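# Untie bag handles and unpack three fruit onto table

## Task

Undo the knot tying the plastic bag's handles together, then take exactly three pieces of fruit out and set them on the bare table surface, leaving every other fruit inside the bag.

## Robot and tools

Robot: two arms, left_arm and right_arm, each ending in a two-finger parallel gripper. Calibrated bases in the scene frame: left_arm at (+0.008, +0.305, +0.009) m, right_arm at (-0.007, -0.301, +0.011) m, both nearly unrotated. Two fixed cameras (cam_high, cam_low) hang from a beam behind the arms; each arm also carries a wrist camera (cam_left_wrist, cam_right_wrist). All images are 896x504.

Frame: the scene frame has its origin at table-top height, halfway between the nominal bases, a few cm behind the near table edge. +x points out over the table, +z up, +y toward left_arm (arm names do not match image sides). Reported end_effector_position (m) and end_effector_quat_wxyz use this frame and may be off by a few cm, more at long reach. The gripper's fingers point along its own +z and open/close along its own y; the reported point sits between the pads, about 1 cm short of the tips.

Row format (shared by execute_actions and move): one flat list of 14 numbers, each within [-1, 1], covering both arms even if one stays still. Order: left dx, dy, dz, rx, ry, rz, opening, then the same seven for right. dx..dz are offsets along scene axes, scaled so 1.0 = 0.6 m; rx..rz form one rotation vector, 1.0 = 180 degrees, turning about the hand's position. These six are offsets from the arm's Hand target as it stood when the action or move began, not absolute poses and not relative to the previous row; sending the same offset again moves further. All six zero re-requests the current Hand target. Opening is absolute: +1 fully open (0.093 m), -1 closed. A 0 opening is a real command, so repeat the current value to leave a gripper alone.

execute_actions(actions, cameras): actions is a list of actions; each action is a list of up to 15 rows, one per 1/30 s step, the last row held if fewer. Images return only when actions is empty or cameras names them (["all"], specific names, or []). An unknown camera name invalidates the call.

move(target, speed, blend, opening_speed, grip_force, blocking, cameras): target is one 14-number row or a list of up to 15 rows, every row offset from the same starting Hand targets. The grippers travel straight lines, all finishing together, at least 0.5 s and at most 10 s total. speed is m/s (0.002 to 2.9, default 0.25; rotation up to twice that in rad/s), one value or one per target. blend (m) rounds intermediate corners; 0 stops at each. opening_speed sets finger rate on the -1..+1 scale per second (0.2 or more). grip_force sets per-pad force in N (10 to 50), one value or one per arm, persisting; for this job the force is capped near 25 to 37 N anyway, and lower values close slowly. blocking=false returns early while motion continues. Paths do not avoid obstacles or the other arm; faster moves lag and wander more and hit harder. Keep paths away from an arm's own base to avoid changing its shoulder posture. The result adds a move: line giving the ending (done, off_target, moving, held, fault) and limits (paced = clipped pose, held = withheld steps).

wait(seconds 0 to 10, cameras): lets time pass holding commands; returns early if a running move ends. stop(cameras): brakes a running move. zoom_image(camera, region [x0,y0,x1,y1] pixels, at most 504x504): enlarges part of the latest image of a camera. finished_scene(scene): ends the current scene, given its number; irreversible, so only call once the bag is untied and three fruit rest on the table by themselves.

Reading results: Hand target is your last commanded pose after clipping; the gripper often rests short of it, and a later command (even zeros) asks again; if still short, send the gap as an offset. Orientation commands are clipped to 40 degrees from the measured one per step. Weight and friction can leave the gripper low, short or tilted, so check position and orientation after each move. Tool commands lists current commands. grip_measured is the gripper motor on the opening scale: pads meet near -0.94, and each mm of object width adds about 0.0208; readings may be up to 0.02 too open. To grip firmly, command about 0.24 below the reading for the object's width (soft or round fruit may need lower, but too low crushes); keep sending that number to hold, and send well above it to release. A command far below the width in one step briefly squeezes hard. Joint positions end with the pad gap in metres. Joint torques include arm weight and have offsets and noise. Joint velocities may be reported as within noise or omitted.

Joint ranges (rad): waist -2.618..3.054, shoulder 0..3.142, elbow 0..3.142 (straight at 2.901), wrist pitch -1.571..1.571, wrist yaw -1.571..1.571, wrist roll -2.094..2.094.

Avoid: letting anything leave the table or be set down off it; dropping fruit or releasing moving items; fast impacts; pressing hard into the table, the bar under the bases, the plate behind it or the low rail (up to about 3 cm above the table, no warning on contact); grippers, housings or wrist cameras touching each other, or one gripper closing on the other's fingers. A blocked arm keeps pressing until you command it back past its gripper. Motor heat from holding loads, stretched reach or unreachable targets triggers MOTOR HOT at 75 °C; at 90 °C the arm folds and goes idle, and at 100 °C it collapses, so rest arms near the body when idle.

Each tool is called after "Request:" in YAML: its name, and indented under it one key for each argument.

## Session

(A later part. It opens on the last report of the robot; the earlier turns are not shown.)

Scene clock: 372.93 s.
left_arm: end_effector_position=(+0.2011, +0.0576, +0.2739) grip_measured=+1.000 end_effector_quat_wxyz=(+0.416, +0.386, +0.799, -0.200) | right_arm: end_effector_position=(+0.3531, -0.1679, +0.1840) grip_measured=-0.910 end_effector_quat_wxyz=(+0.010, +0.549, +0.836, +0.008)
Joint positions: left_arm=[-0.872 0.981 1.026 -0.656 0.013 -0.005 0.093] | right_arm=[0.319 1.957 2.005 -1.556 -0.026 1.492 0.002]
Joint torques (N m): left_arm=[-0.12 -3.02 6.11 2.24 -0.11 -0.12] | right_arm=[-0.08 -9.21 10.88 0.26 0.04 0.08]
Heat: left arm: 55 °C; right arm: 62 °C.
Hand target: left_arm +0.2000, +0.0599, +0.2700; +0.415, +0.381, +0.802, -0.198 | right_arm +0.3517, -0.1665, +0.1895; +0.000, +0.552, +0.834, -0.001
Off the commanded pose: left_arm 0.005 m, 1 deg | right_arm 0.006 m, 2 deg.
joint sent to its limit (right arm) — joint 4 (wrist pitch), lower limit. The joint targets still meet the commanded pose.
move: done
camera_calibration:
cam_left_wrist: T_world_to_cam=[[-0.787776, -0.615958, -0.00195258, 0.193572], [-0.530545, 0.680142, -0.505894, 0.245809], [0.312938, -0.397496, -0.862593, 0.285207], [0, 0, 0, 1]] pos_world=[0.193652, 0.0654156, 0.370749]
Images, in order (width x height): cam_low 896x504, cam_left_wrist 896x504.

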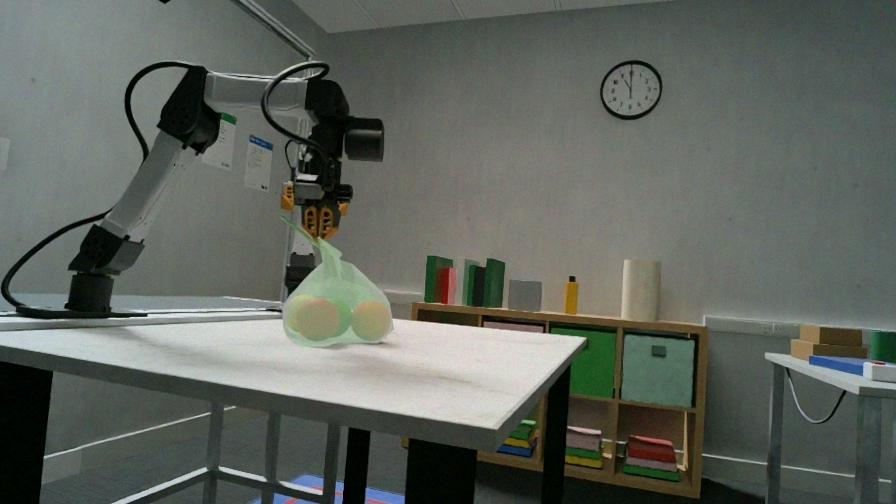

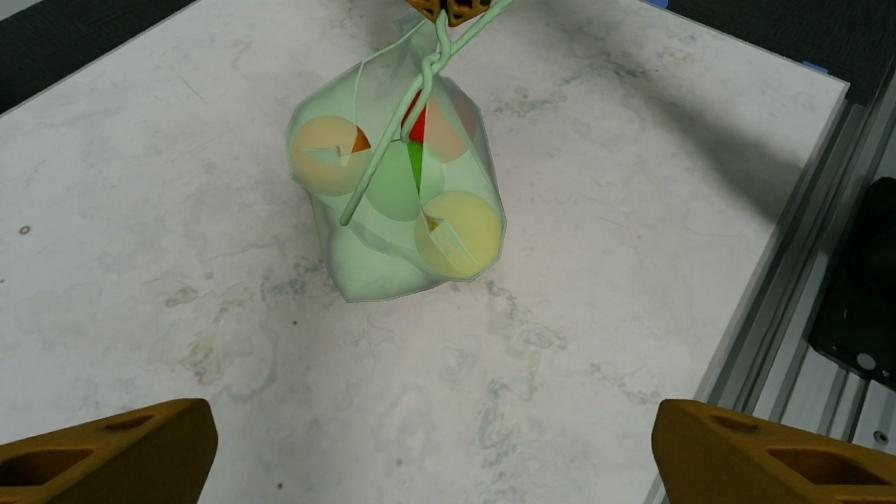

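Request:
move:
  target: [0.033,-0.2165,-0.133,-0.0178,-0.0235,0.1439,0.2,0,0,0,0,0,0,-1]
  speed: 0.2
  cameras: ["cam_left_wrist","cam_high"]

Request:
zoom_image:
  camera: "cam_left_wrist"
  region: [230, 0, 700, 300]

Scene clock: 437.47 s.
left_arm: end_effector_position=(+0.2184, -0.0649, +0.1861) grip_measured=+0.202 end_effector_quat_wxyz=(+0.484, +0.195, +0.847, -0.104) | right_arm: end_effector_position=(+0.3530, -0.1680, +0.1840) grip_measured=-0.910 end_effector_quat_wxyz=(+0.010, +0.549, +0.836, +0.008)
Joint positions: left_arm=[-1.291 1.565 1.074 -0.253 -0.713 -0.541 0.055] | right_arm=[0.319 1.957 2.005 -1.556 -0.026 1.492 0.002]
Joint torques (N m): left_arm=[0.14 -5.37 9.17 1.91 -0.46 -0.14] | right_arm=[-0.01 -9.11 10.91 0.23 -0.01 0.08]
Heat: left arm: 57 °C; right arm: 68 °C.
Hand target: left_arm +0.2198, -0.0700, +0.1902; +0.488, +0.187, +0.846, -0.108 | right_arm +0.3517, -0.1665, +0.1895; +0.000, +0.552, +0.834, -0.001
Off the commanded pose: left_arm 0.007 m, 1 deg | right_arm 0.006 m, 2 deg.
joint sent to its limit (right arm) — joint 4 (wrist pitch), lower limit. The joint targets still meet the commanded pose.
move: done
camera_calibration:
cam_left_wrist: T_world_to_cam=[[-0.437653, -0.899027, -0.0145272, 0.0391491], [-0.73458, 0.366823, -0.570818, 0.330179], [0.51851, -0.239149, -0.820948, 0.113025], [0, 0, 0, 1]] pos_world=[0.201072, -0.0588914, 0.281829]
Images, in order (width x height): cam_high 896x504, cam_left_wrist 896x504.

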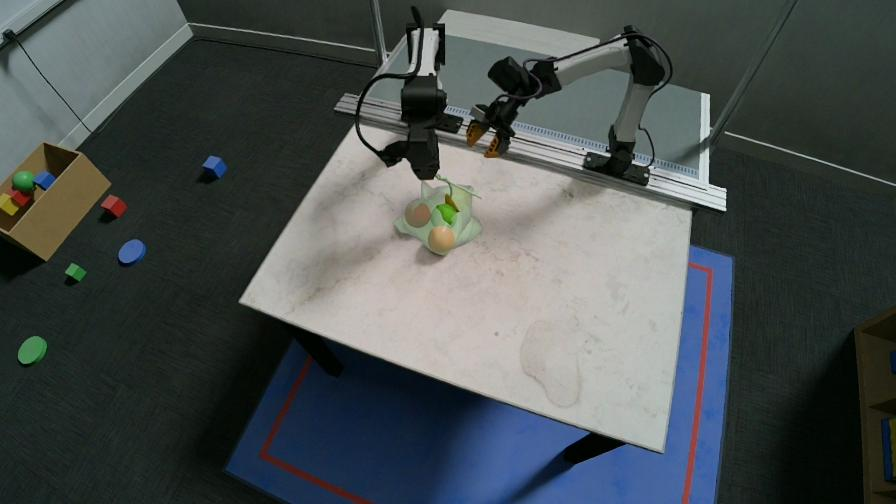

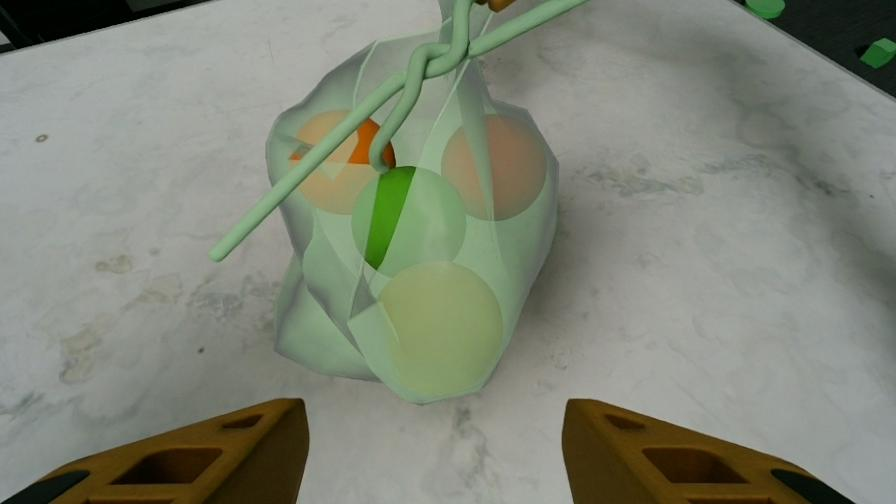

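Scaled by 1.072 from the camera's 896x504 image, which has a finer 1280x720 frame.

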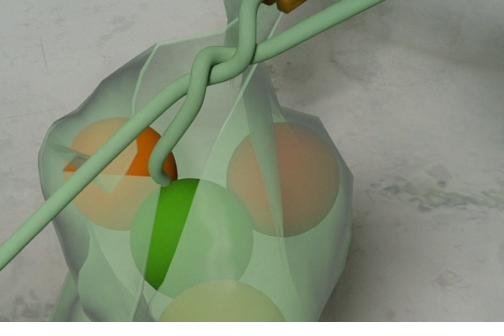

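Request:
move:
  target: [0.11,-0.008,-0.102,-0.047,-0.101,0,-0.1,0,0,0,0,0,0,-1]
  speed: 0.15
  cameras: ["cam_left_wrist","cam_low","cam_high"]

Scene clock: 493.33 s.
left_arm: end_effector_position=(+0.2858, -0.0770, +0.1416) grip_measured=-0.098 end_effector_quat_wxyz=(+0.635, +0.152, +0.743, -0.148) | right_arm: end_effector_position=(+0.3530, -0.1680, +0.1840) grip_measured=-0.910 end_effector_quat_wxyz=(+0.010, +0.549, +0.836, +0.008)
Joint positions: left_arm=[-1.16 1.875 0.778 0.887 -0.736 -0.181 0.04] | right_arm=[0.319 1.957 2.005 -1.556 -0.026 1.492 0.002]
Joint torques (N m): left_arm=[0.76 -6.11 4.86 2.3 -0.01 0.1] | right_arm=[0.03 -8.94 10.95 0.26 0.03 0.07]
Heat: left arm: 55 °C; right arm: 68 °C.
Hand target: left_arm +0.2860, -0.0747, +0.1290; +0.628, +0.165, +0.748, -0.138 | right_arm +0.3517, -0.1665, +0.1895; +0.000, +0.552, +0.834, -0.001
Off the commanded pose: left_arm 0.013 m, 2 deg | right_arm 0.006 m, 2 deg.
joint sent to its limit (right arm) — joint 4 (wrist pitch), lower limit. The joint targets still meet the commanded pose.
move: off_target (left_arm)
camera_calibration:
cam_left_wrist: T_world_to_cam=[[-0.420591, -0.906965, 0.0227754, 0.04639], [-0.505197, 0.213278, -0.836235, 0.318893], [0.753578, -0.363219, -0.547899, -0.0768211], [0, 0, 0, 1]] pos_world=[0.238506, -0.0538417, 0.223523]
Images, in order (width x height): cam_high 896x504, cam_low 896x504, cam_left_wrist 896x504.

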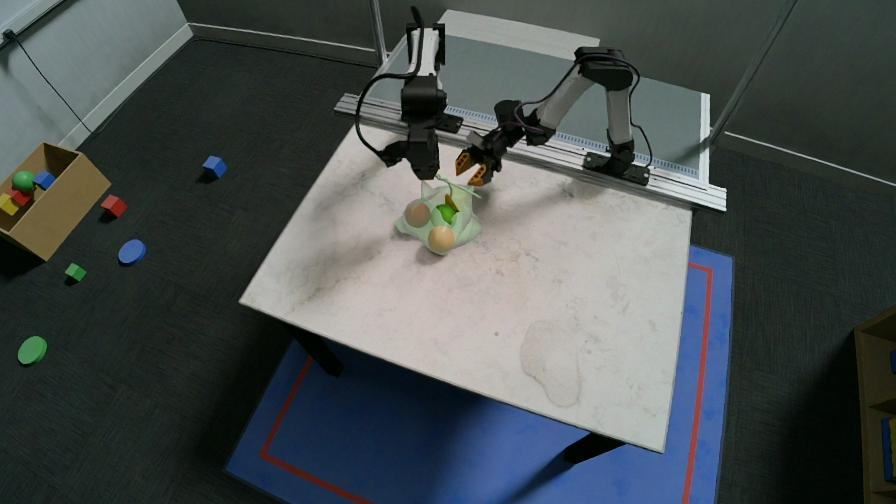

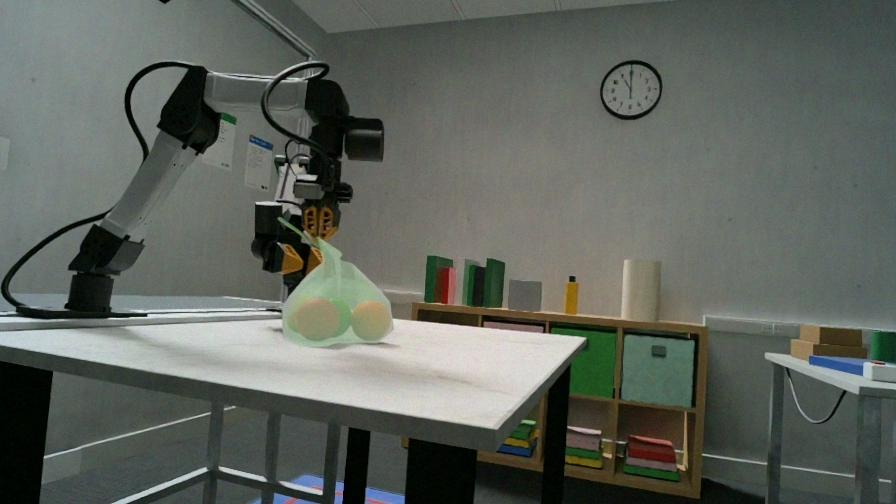

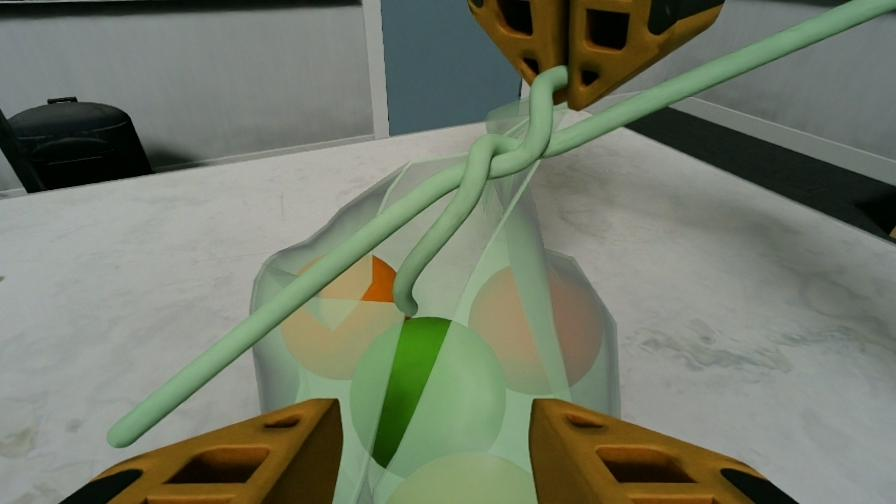

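Request:
zoom_image:
  camera: "cam_left_wrist"
  region: [340, 130, 540, 340]

Scaled by 2.400 from the camera's 896x504 image, which has a finer 1280x720 frame.

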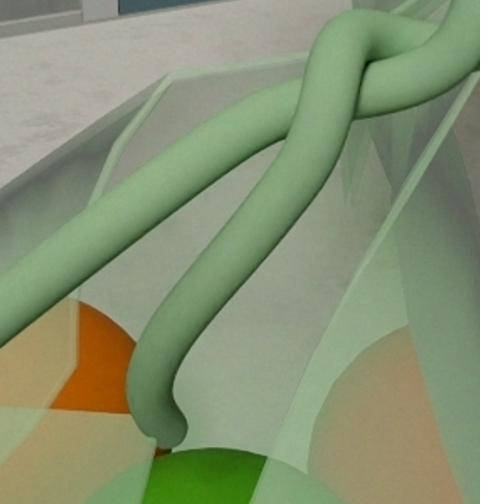

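Request:
zoom_image:
  camera: "cam_left_wrist"
  region: [440, 0, 740, 190]

Scaled by 1.680 from the camera's 896x504 image, which has a finer 1280x720 frame.

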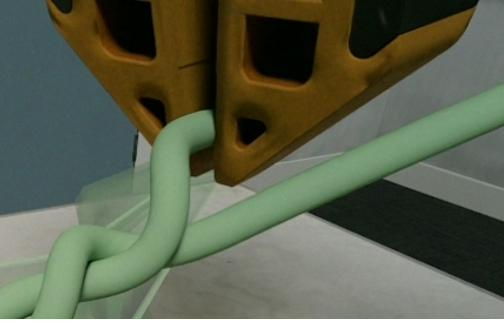

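Request:
zoom_image:
  camera: "cam_low"
  region: [230, 180, 410, 360]

Request:
zoom_image:
  camera: "cam_high"
  region: [380, 110, 540, 270]

Scaled by 2.800 from the camera's 896x504 image, which has a finer 1280x720 frame.

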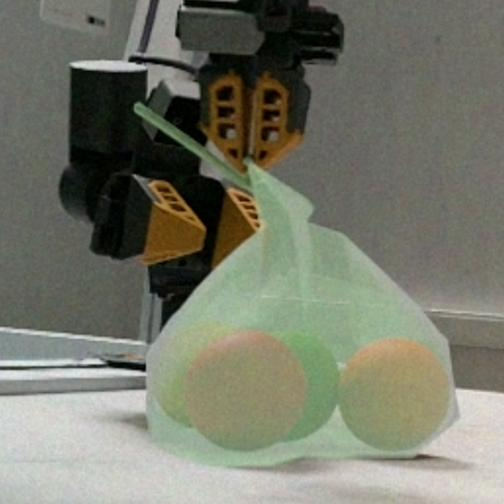

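Scaled by 3.150 from the camera's 896x504 image, which has a finer 1280x720 frame.

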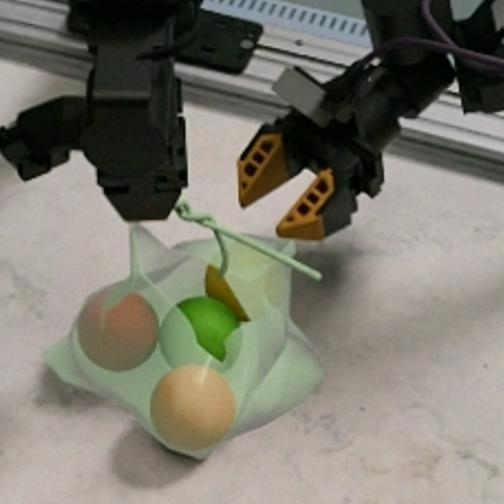

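Request:
move:
  target: [0.0567,-0.0172,0.0083,0,0,0,-0.1,0,0,0,0,0,0,-1]
  speed: 0.08
  cameras: ["cam_left_wrist"]

Scene clock: 620.90 s.
left_arm: end_effector_position=(+0.3173, -0.0812, +0.1410) grip_measured=-0.098 end_effector_quat_wxyz=(+0.634, +0.154, +0.743, -0.146) | right_arm: end_effector_position=(+0.3530, -0.1680, +0.1840) grip_measured=-0.910 end_effector_quat_wxyz=(+0.010, +0.549, +0.836, +0.008)
Joint positions: left_arm=[-1.083 1.928 0.851 0.878 -0.661 -0.157 0.04] | right_arm=[0.319 1.957 2.005 -1.556 -0.026 1.492 0.002]
Joint torques (N m): left_arm=[0.59 -6.63 7.56 2.03 0.01 0.08] | right_arm=[-0.06 -8.96 10.7 0.28 0.01 0.1]
Heat: left arm: 61 °C; right arm: 69 °C.
Hand target: left_arm +0.3199, -0.0851, +0.1341; +0.628, +0.166, +0.748, -0.139 | right_arm +0.3517, -0.1665, +0.1895; +0.000, +0.552, +0.834, -0.001
Off the commanded pose: left_arm 0.008 m, 2 deg | right_arm 0.006 m, 2 deg.
joint sent to its limit (right arm) — joint 4 (wrist pitch), lower limit. The joint targets still meet the commanded pose.
move: done
camera_calibration:
cam_left_wrist: T_world_to_cam=[[-0.420117, -0.907296, 0.0177702, 0.0563052], [-0.504728, 0.217347, -0.83547, 0.335287], [0.754156, -0.359964, -0.549249, -0.102128], [0, 0, 0, 1]] pos_world=[0.269904, -0.0585508, 0.223028]
Images, in order (width x height): cam_left_wrist 896x504.

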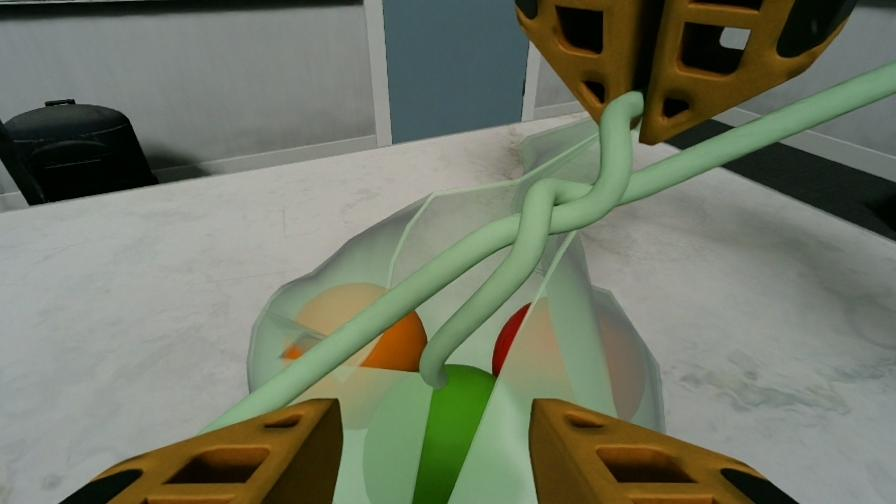

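Request:
move:
  target: [0.0483,-0.0217,-0.015,0,0,0,-0.1,0,0,0,0,0,0,-1]
  speed: 0.06
  cameras: ["cam_left_wrist"]

Scene clock: 675.83 s.
left_arm: end_effector_position=(+0.3456, -0.0945, +0.1322) grip_measured=-0.098 end_effector_quat_wxyz=(+0.634, +0.155, +0.743, -0.146) | right_arm: end_effector_position=(+0.3530, -0.1680, +0.1840) grip_measured=-0.910 end_effector_quat_wxyz=(+0.010, +0.549, +0.836, +0.008)
Joint positions: left_arm=[-1.032 2.027 0.956 0.878 -0.611 -0.144 0.04] | right_arm=[0.319 1.957 2.005 -1.556 -0.026 1.492 0.002]
Joint torques (N m): left_arm=[0.72 -7.2 7.71 2.11 0.05 0.08] | right_arm=[-0.09 -9.14 10.84 0.24 0.05 0.1]
Heat: left arm: 55 °C; right arm: 69 °C.
Hand target: left_arm +0.3489, -0.0981, +0.1251; +0.628, +0.166, +0.748, -0.139 | right_arm +0.3517, -0.1665, +0.1895; +0.000, +0.552, +0.834, -0.001
Off the commanded pose: left_arm 0.009 m, 2 deg | right_arm 0.006 m, 2 deg.
joint sent to its limit (right arm) — joint 4 (wrist pitch), lower limit. The joint targets still meet the commanded pose.
move: done
camera_calibration:
cam_left_wrist: T_world_to_cam=[[-0.420462, -0.907168, 0.0160609, 0.056668], [-0.504742, 0.219159, -0.834988, 0.345249], [0.753954, -0.359187, -0.550034, -0.132788], [0, 0, 0, 1]] pos_world=[0.298205, -0.0719529, 0.214331]
Images, in order (width x height): cam_left_wrist 896x504.

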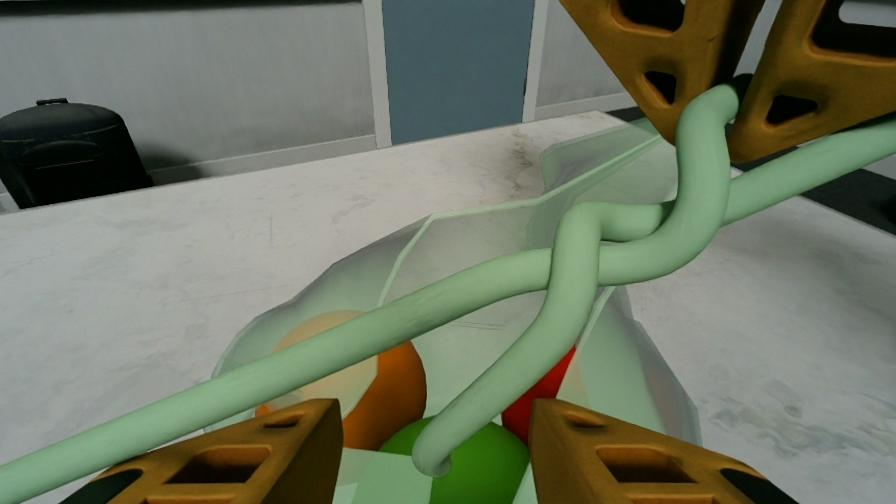

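Request:
move:
  target: [0,0,0,0,0,0,-1,0,0,0,0,0,0,-1]
  opening_speed: 0.5
  cameras: ["cam_left_wrist"]

Scene clock: 687.27 s.
left_arm: end_effector_position=(+0.3456, -0.0946, +0.1322) grip_measured=-0.897 end_effector_quat_wxyz=(+0.634, +0.155, +0.743, -0.146) | right_arm: end_effector_position=(+0.3530, -0.1680, +0.1840) grip_measured=-0.910 end_effector_quat_wxyz=(+0.010, +0.549, +0.836, +0.008)
Joint positions: left_arm=[-1.032 2.027 0.956 0.878 -0.61 -0.144 0.002] | right_arm=[0.319 1.957 2.005 -1.556 -0.026 1.492 0.002]
Joint torques (N m): left_arm=[0.72 -7.27 7.71 2.12 0.02 0.07] | right_arm=[0.01 -9.17 10.78 0.27 0 0.09]
Heat: left arm: 55 °C; right arm: 70 °C.
Hand target: left_arm +0.3489, -0.0981, +0.1251; +0.628, +0.166, +0.748, -0.139 | right_arm +0.3517, -0.1665, +0.1895; +0.000, +0.552, +0.834, -0.001
Off the commanded pose: left_arm 0.009 m, 2 deg | right_arm 0.006 m, 2 deg.
joint sent to its limit (right arm) — joint 4 (wrist pitch), lower limit. The joint targets still meet the commanded pose.
move: done
camera_calibration:
cam_left_wrist: T_world_to_cam=[[-0.42115, -0.906853, 0.0158137, 0.0568597], [-0.504586, 0.219775, -0.83492, 0.345255], [0.753674, -0.359606, -0.550144, -0.132747], [0, 0, 0, 1]] pos_world=[0.298206, -0.0720518, 0.214331]
Images, in order (width x height): cam_left_wrist 896x504.

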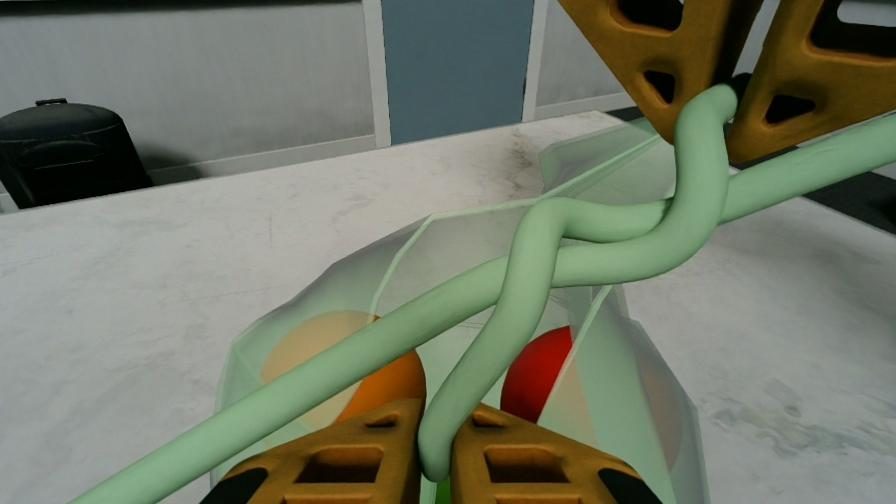

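Request:
move:
  target: [0,0.06,0,0,0,0,-1,0.005,-0.06,0.01,0,0,0,-1]
  speed: 0.04
  cameras: ["cam_left_wrist","cam_low","cam_high"]

Scene clock: 700.50 s.
left_arm: end_effector_position=(+0.3497, -0.0647, +0.1172) grip_measured=-0.897 end_effector_quat_wxyz=(+0.625, +0.163, +0.752, -0.135) | right_arm: end_effector_position=(+0.3619, -0.1978, +0.1850) grip_measured=-0.910 end_effector_quat_wxyz=(+0.011, +0.551, +0.834, +0.008)
Joint positions: left_arm=[-0.982 1.994 0.851 0.919 -0.562 -0.131 0.002] | right_arm=[0.235 1.957 2.005 -1.557 -0.031 1.411 0.002]
Joint torques (N m): left_arm=[0.75 -10.21 4.75 2.32 0.03 0.07] | right_arm=[-0.96 -12.37 7.8 0.28 0.03 -0.1]
Heat: left arm: 55 °C; right arm: 69 °C.
Hand target: left_arm +0.3489, -0.0620, +0.1250; +0.628, +0.166, +0.748, -0.138 | right_arm +0.3547, -0.2025, +0.1955; +0.000, +0.552, +0.834, -0.001
Off the commanded pose: left_arm 0.008 m, 1 deg | right_arm 0.014 m, 2 deg.
joint sent to its limit (right arm) — joint 4 (wrist pitch), lower limit. The joint targets still meet the commanded pose.
move: off_target (right_arm)
camera_calibration:
cam_left_wrist: T_world_to_cam=[[-0.419612, -0.907688, -0.00529551, 0.0878381], [-0.520787, 0.245523, -0.817618, 0.333578], [0.743442, -0.340325, -0.575736, -0.125569], [0, 0, 0, 1]] pos_world=[0.303934, -0.0449055, 0.20091]
Images, in order (width x height): cam_high 896x504, cam_low 896x504, cam_left_wrist 896x504.

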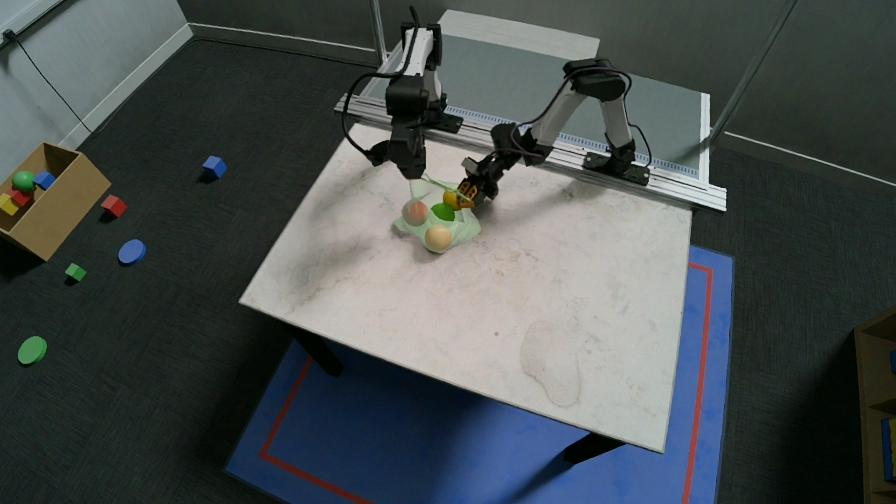

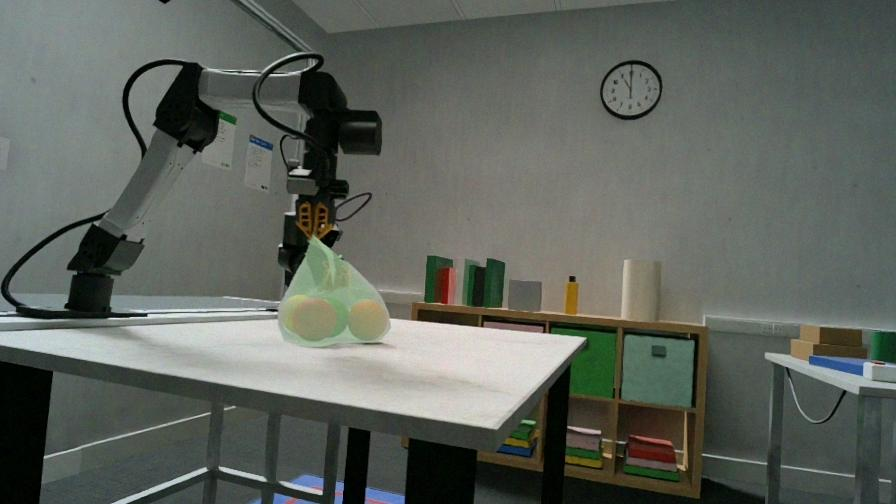

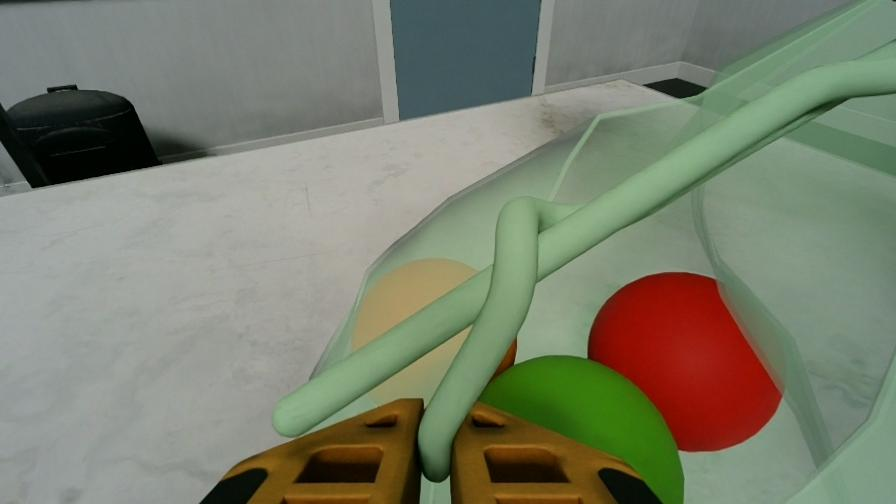

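Request:
move:
  target: [0,0.06,0.01,0,0,0,-1,0.0,-0.07,0.0,0,0,0,-1]
  speed: 0.04
  cameras: ["cam_left_wrist","cam_right_wrist","cam_high"]

Scene clock: 708.63 s.
left_arm: end_effector_position=(+0.3497, -0.0301, +0.1258) grip_measured=-0.897 end_effector_quat_wxyz=(+0.625, +0.163, +0.750, -0.139) | right_arm: end_effector_position=(+0.3650, -0.2387, +0.1833) grip_measured=-0.910 end_effector_quat_wxyz=(+0.004, +0.550, +0.835, +0.004)
Joint positions: left_arm=[-0.922 1.891 0.727 0.954 -0.498 -0.117 0.002] | right_arm=[0.122 1.95 1.981 -1.559 -0.04 1.296 0.002]
Joint torques (N m): left_arm=[0.85 -9.37 4.62 2.38 -0.01 0.08] | right_arm=[-1.06 -13.35 6.54 0.27 0.07 -0.06]
Heat: left arm: 56 °C; right arm: 68 °C.
Hand target: left_arm +0.3489, -0.0261, +0.1312; +0.628, +0.166, +0.748, -0.139 | right_arm +0.3547, -0.2445, +0.1955; +0.000, +0.552, +0.834, -0.001
Off the commanded pose: left_arm 0.007 m, 1 deg | right_arm 0.017 m, 1 deg.
joint sent to its limit (right arm) — joint 4 (wrist pitch), lower limit. The joint targets still meet the commanded pose.
move: off_target (right_arm)
camera_calibration:
cam_left_wrist: T_world_to_cam=[[-0.424094, -0.905618, -0.000335683, 0.120336], [-0.518069, 0.242912, -0.820121, 0.331363], [0.742798, -0.347634, -0.57219, -0.109228], [0, 0, 0, 1]] pos_world=[0.303837, -0.00948516, 0.209299]
cam_right_wrist: T_world_to_cam=[[-0.915055, -0.403157, -0.0117899, 0.239776], [-0.373003, 0.834771, 0.405, 0.300948], [-0.153437, 0.374995, -0.91424, 0.39899], [0, 0, 0, 1]] pos_world=[0.392882, -0.304175, 0.245715]
Images, in order (width x height): cam_high 896x504, cam_left_wrist 896x504, cam_right_wrist 896x504.

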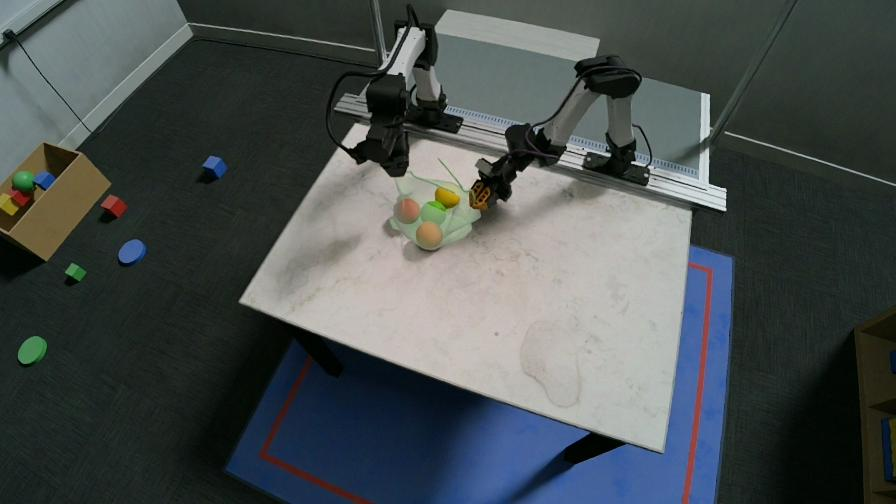

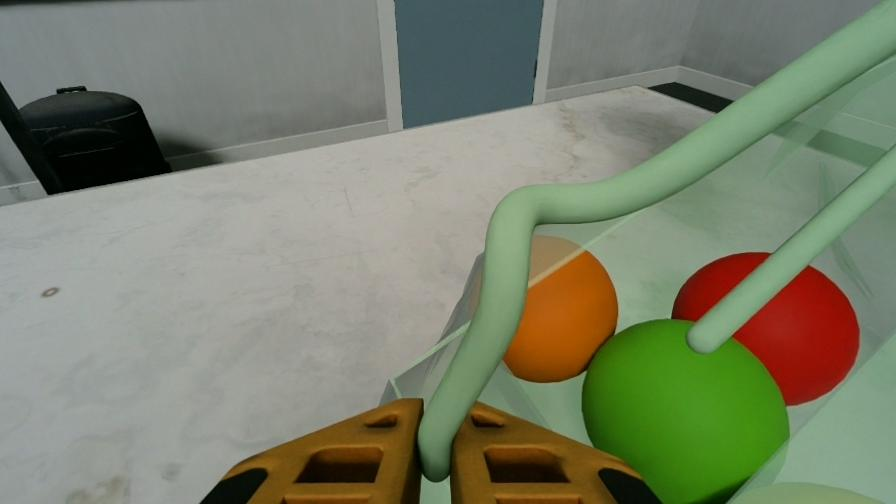

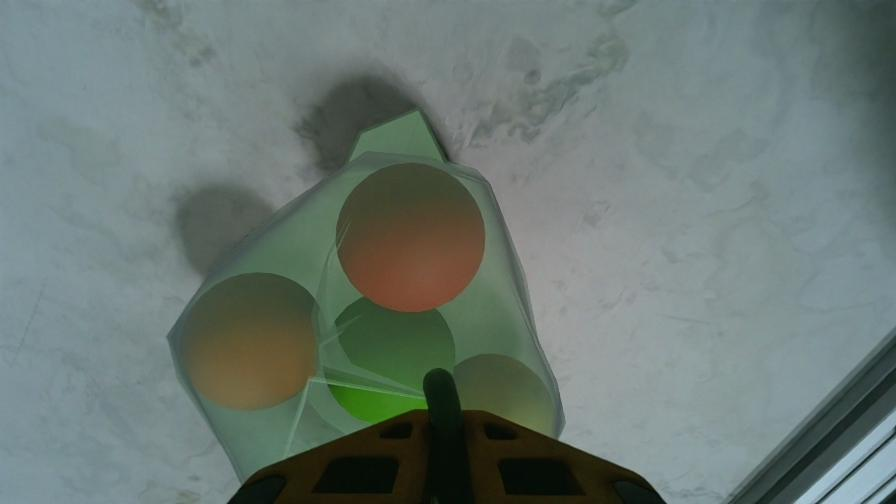

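Request:
zoom_image:
  camera: "cam_high"
  region: [360, 130, 540, 280]

Scaled by 2.800 from the camera's 896x504 image, which has a finer 1280x720 frame.

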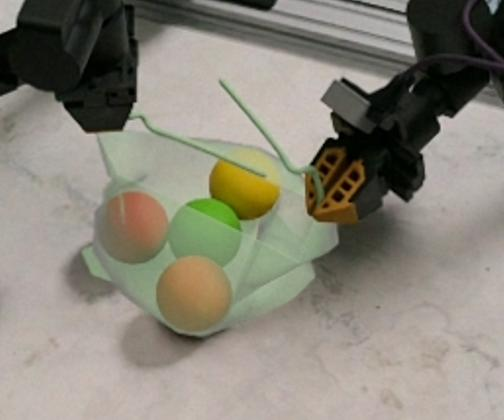

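Request:
move:
  target:
    - [0,-0.05,0,0,0,0,-1,0.0,-0.085,-0.07,0,0,0,-1]
    - [0,-0.05,0,0,0,0,-1,0.0,-0.10,-0.22,0,0,0,-1]
  speed: 0.08
  cameras: ["cam_left_wrist","cam_right_wrist","cam_high"]

Request:
zoom_image:
  camera: "cam_high"
  region: [360, 130, 540, 280]

Scene clock: 760.63 s.
left_arm: end_effector_position=(+0.3464, -0.0544, +0.1378) grip_measured=-0.897 end_effector_quat_wxyz=(+0.633, +0.164, +0.741, -0.150) | right_arm: end_effector_position=(+0.3553, -0.2995, +0.0660) grip_measured=-0.910 end_effector_quat_wxyz=(-0.002, +0.549, +0.836, -0.002)
Joint positions: left_arm=[-0.964 1.914 0.799 0.933 -0.525 -0.117 0.002] | right_arm=[-0.031 1.917 1.456 -1.09 -0.044 1.141 0.002]
Joint torques (N m): left_arm=[0.16 -6.45 7.47 2.15 -0.22 -0.02] | right_arm=[-1.24 -9.61 6.64 0.7 0.05 -0.09]
Heat: left arm: 62 °C; right arm: 60 °C.
Hand target: left_arm +0.3490, -0.0560, +0.1311; +0.628, +0.165, +0.748, -0.138 | right_arm +0.3548, -0.3046, +0.0635; +0.000, +0.552, +0.834, -0.001
Off the commanded pose: left_arm 0.007 m, 2 deg | right_arm 0.006 m, 0 deg.
move: done
camera_calibration:
cam_left_wrist: T_world_to_cam=[[-0.43939, -0.89825, 0.00910515, 0.101343], [-0.497311, 0.2348, -0.835195, 0.339848], [0.748076, -0.371505, -0.549879, -0.114543], [0, 0, 0, 1]] pos_world=[0.299226, -0.0313188, 0.219932]
cam_right_wrist: T_world_to_cam=[[-0.914335, -0.404931, 0.00471113, 0.203092], [-0.367616, 0.834845, 0.409747, 0.393419], [-0.169852, 0.372914, -0.912187, 0.318229], [0, 0, 0, 1]] pos_world=[0.384373, -0.364877, 0.128125]
Images, in order (width x height): cam_high 896x504, cam_left_wrist 896x504, cam_right_wrist 896x504.

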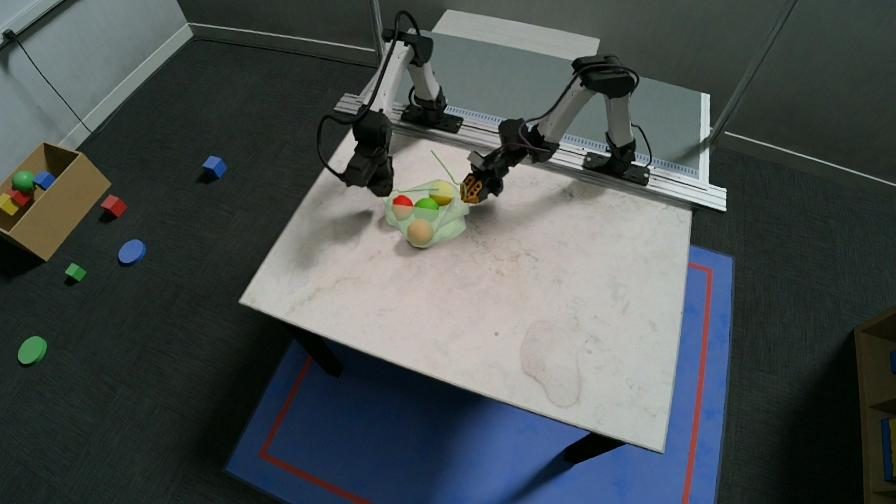

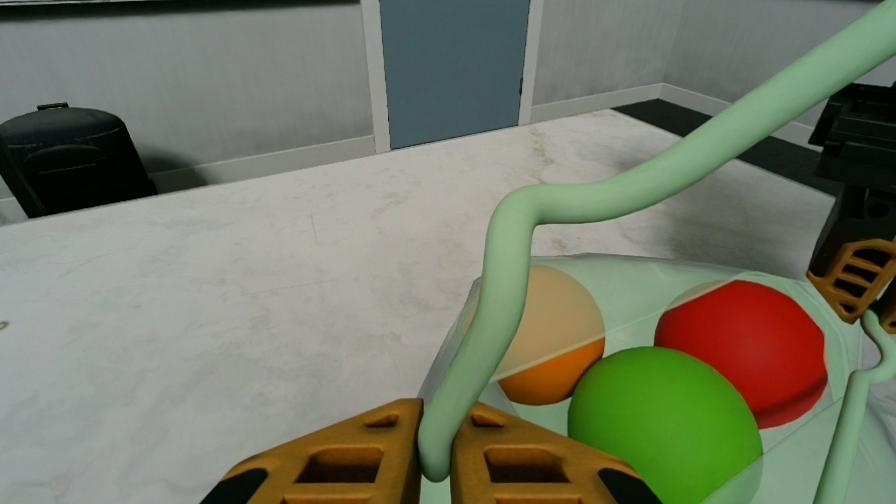

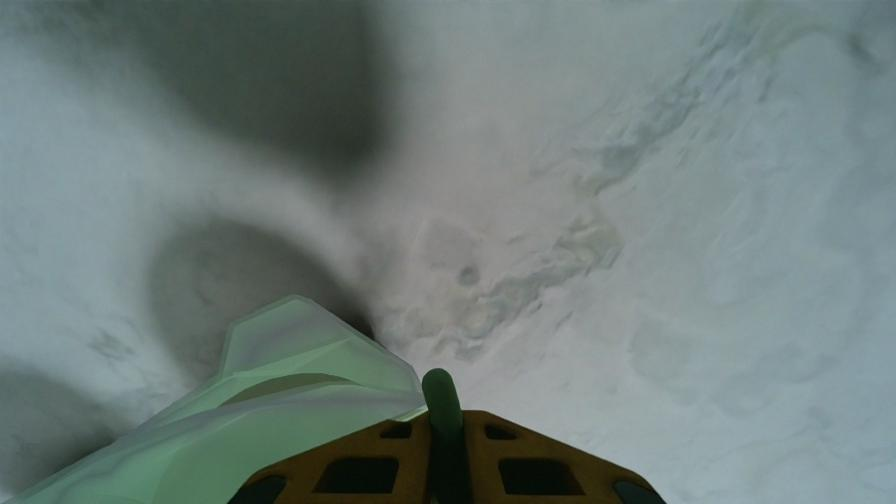

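Scaled by 2.800 from the camera's 896x504 image, which has a finer 1280x720 frame.

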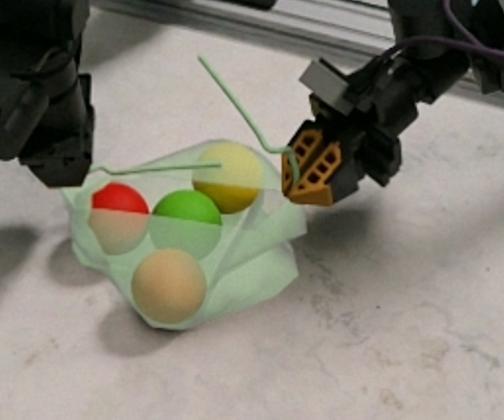

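Request:
move:
  target:
    - [0,0.02,0,0,0,0,-1,0.012,0.05,0.19,0,0,0,-1]
    - [0.02,0.08,-0.02,0,0,0,-1,0.02,0.15,0.19,0,0,0,-1]
  speed: 0.1
  cameras: ["cam_left_wrist","cam_right_wrist","cam_high"]

Request:
zoom_image:
  camera: "cam_high"
  region: [360, 130, 540, 280]

Scene clock: 799.83 s.
left_arm: end_effector_position=(+0.3620, -0.0110, +0.1156) grip_measured=-0.897 end_effector_quat_wxyz=(+0.626, +0.162, +0.750, -0.139) | right_arm: end_effector_position=(+0.3656, -0.2130, +0.1759) grip_measured=-0.910 end_effector_quat_wxyz=(+0.001, +0.547, +0.837, +0.006)
Joint positions: left_arm=[-0.857 1.914 0.685 1.027 -0.436 -0.104 0.002] | right_arm=[0.188 1.966 1.979 -1.539 -0.044 1.356 0.002]
Joint torques (N m): left_arm=[0.8 -8.83 4.49 2.4 -0.03 0.06] | right_arm=[-0.38 -8.2 10.96 0.26 0.14 0.06]
Heat: left arm: 60 °C; right arm: 60 °C.
Hand target: left_arm +0.3610, -0.0081, +0.1191; +0.628, +0.165, +0.748, -0.138 | right_arm +0.3668, -0.2146, +0.1775; +0.000, +0.552, +0.834, -0.001
Off the commanded pose: left_arm 0.005 m, 1 deg | right_arm 0.003 m, 1 deg.
move: done
camera_calibration:
cam_left_wrist: T_world_to_cam=[[-0.422792, -0.906225, 0.00149288, 0.142124], [-0.517598, 0.240128, -0.821237, 0.324666], [0.743868, -0.347985, -0.570585, -0.118163], [0, 0, 0, 1]] pos_world=[0.316034, 0.00971583, 0.198994]
cam_right_wrist: T_world_to_cam=[[-0.912434, -0.409048, -0.0119862, 0.248424], [-0.37731, 0.829576, 0.411632, 0.281975], [-0.158434, 0.380109, -0.911272, 0.385086], [0, 0, 0, 1]] pos_world=[0.394073, -0.278677, 0.237826]
Images, in order (width x height): cam_high 896x504, cam_left_wrist 896x504, cam_right_wrist 896x504.

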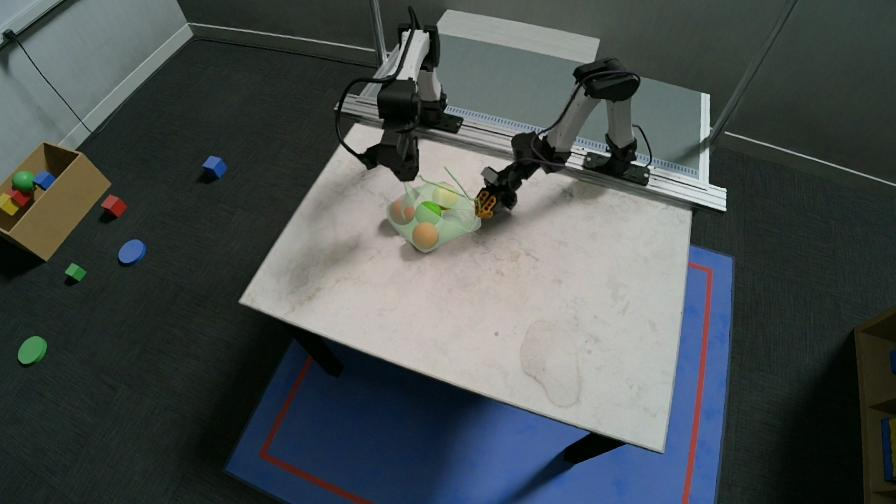

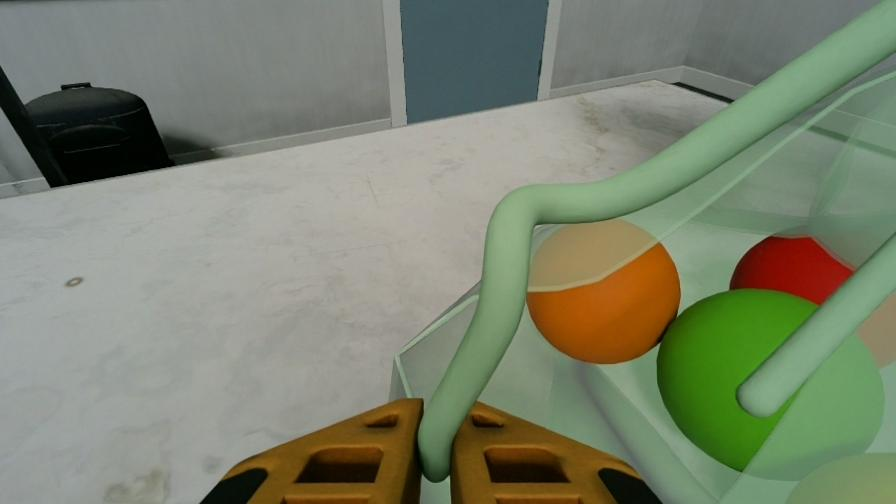

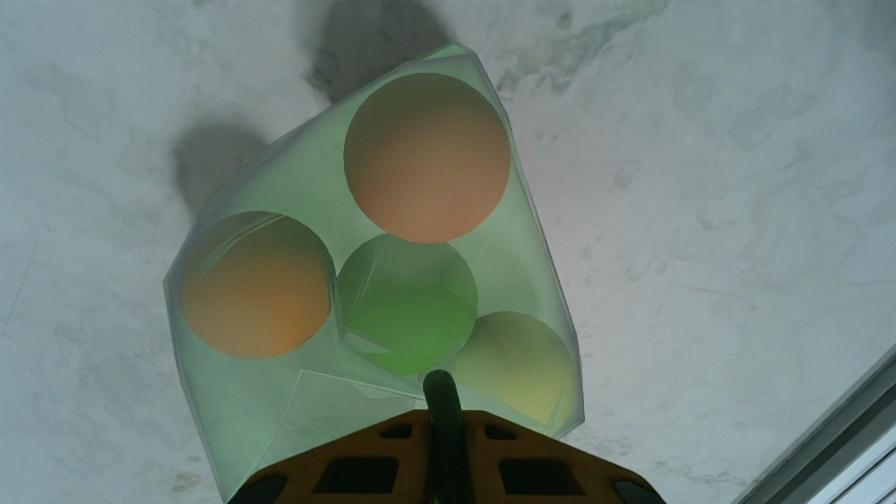

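Scaled by 2.800 from the camera's 896x504 image, which has a finer 1280x720 frame.

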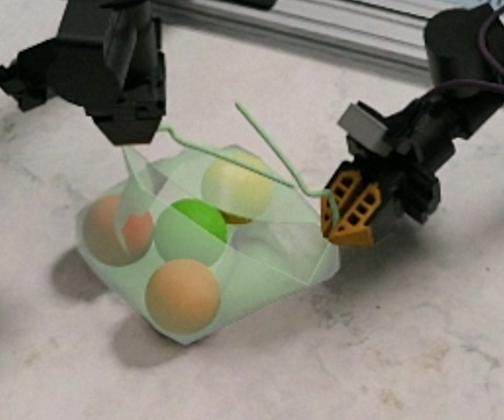

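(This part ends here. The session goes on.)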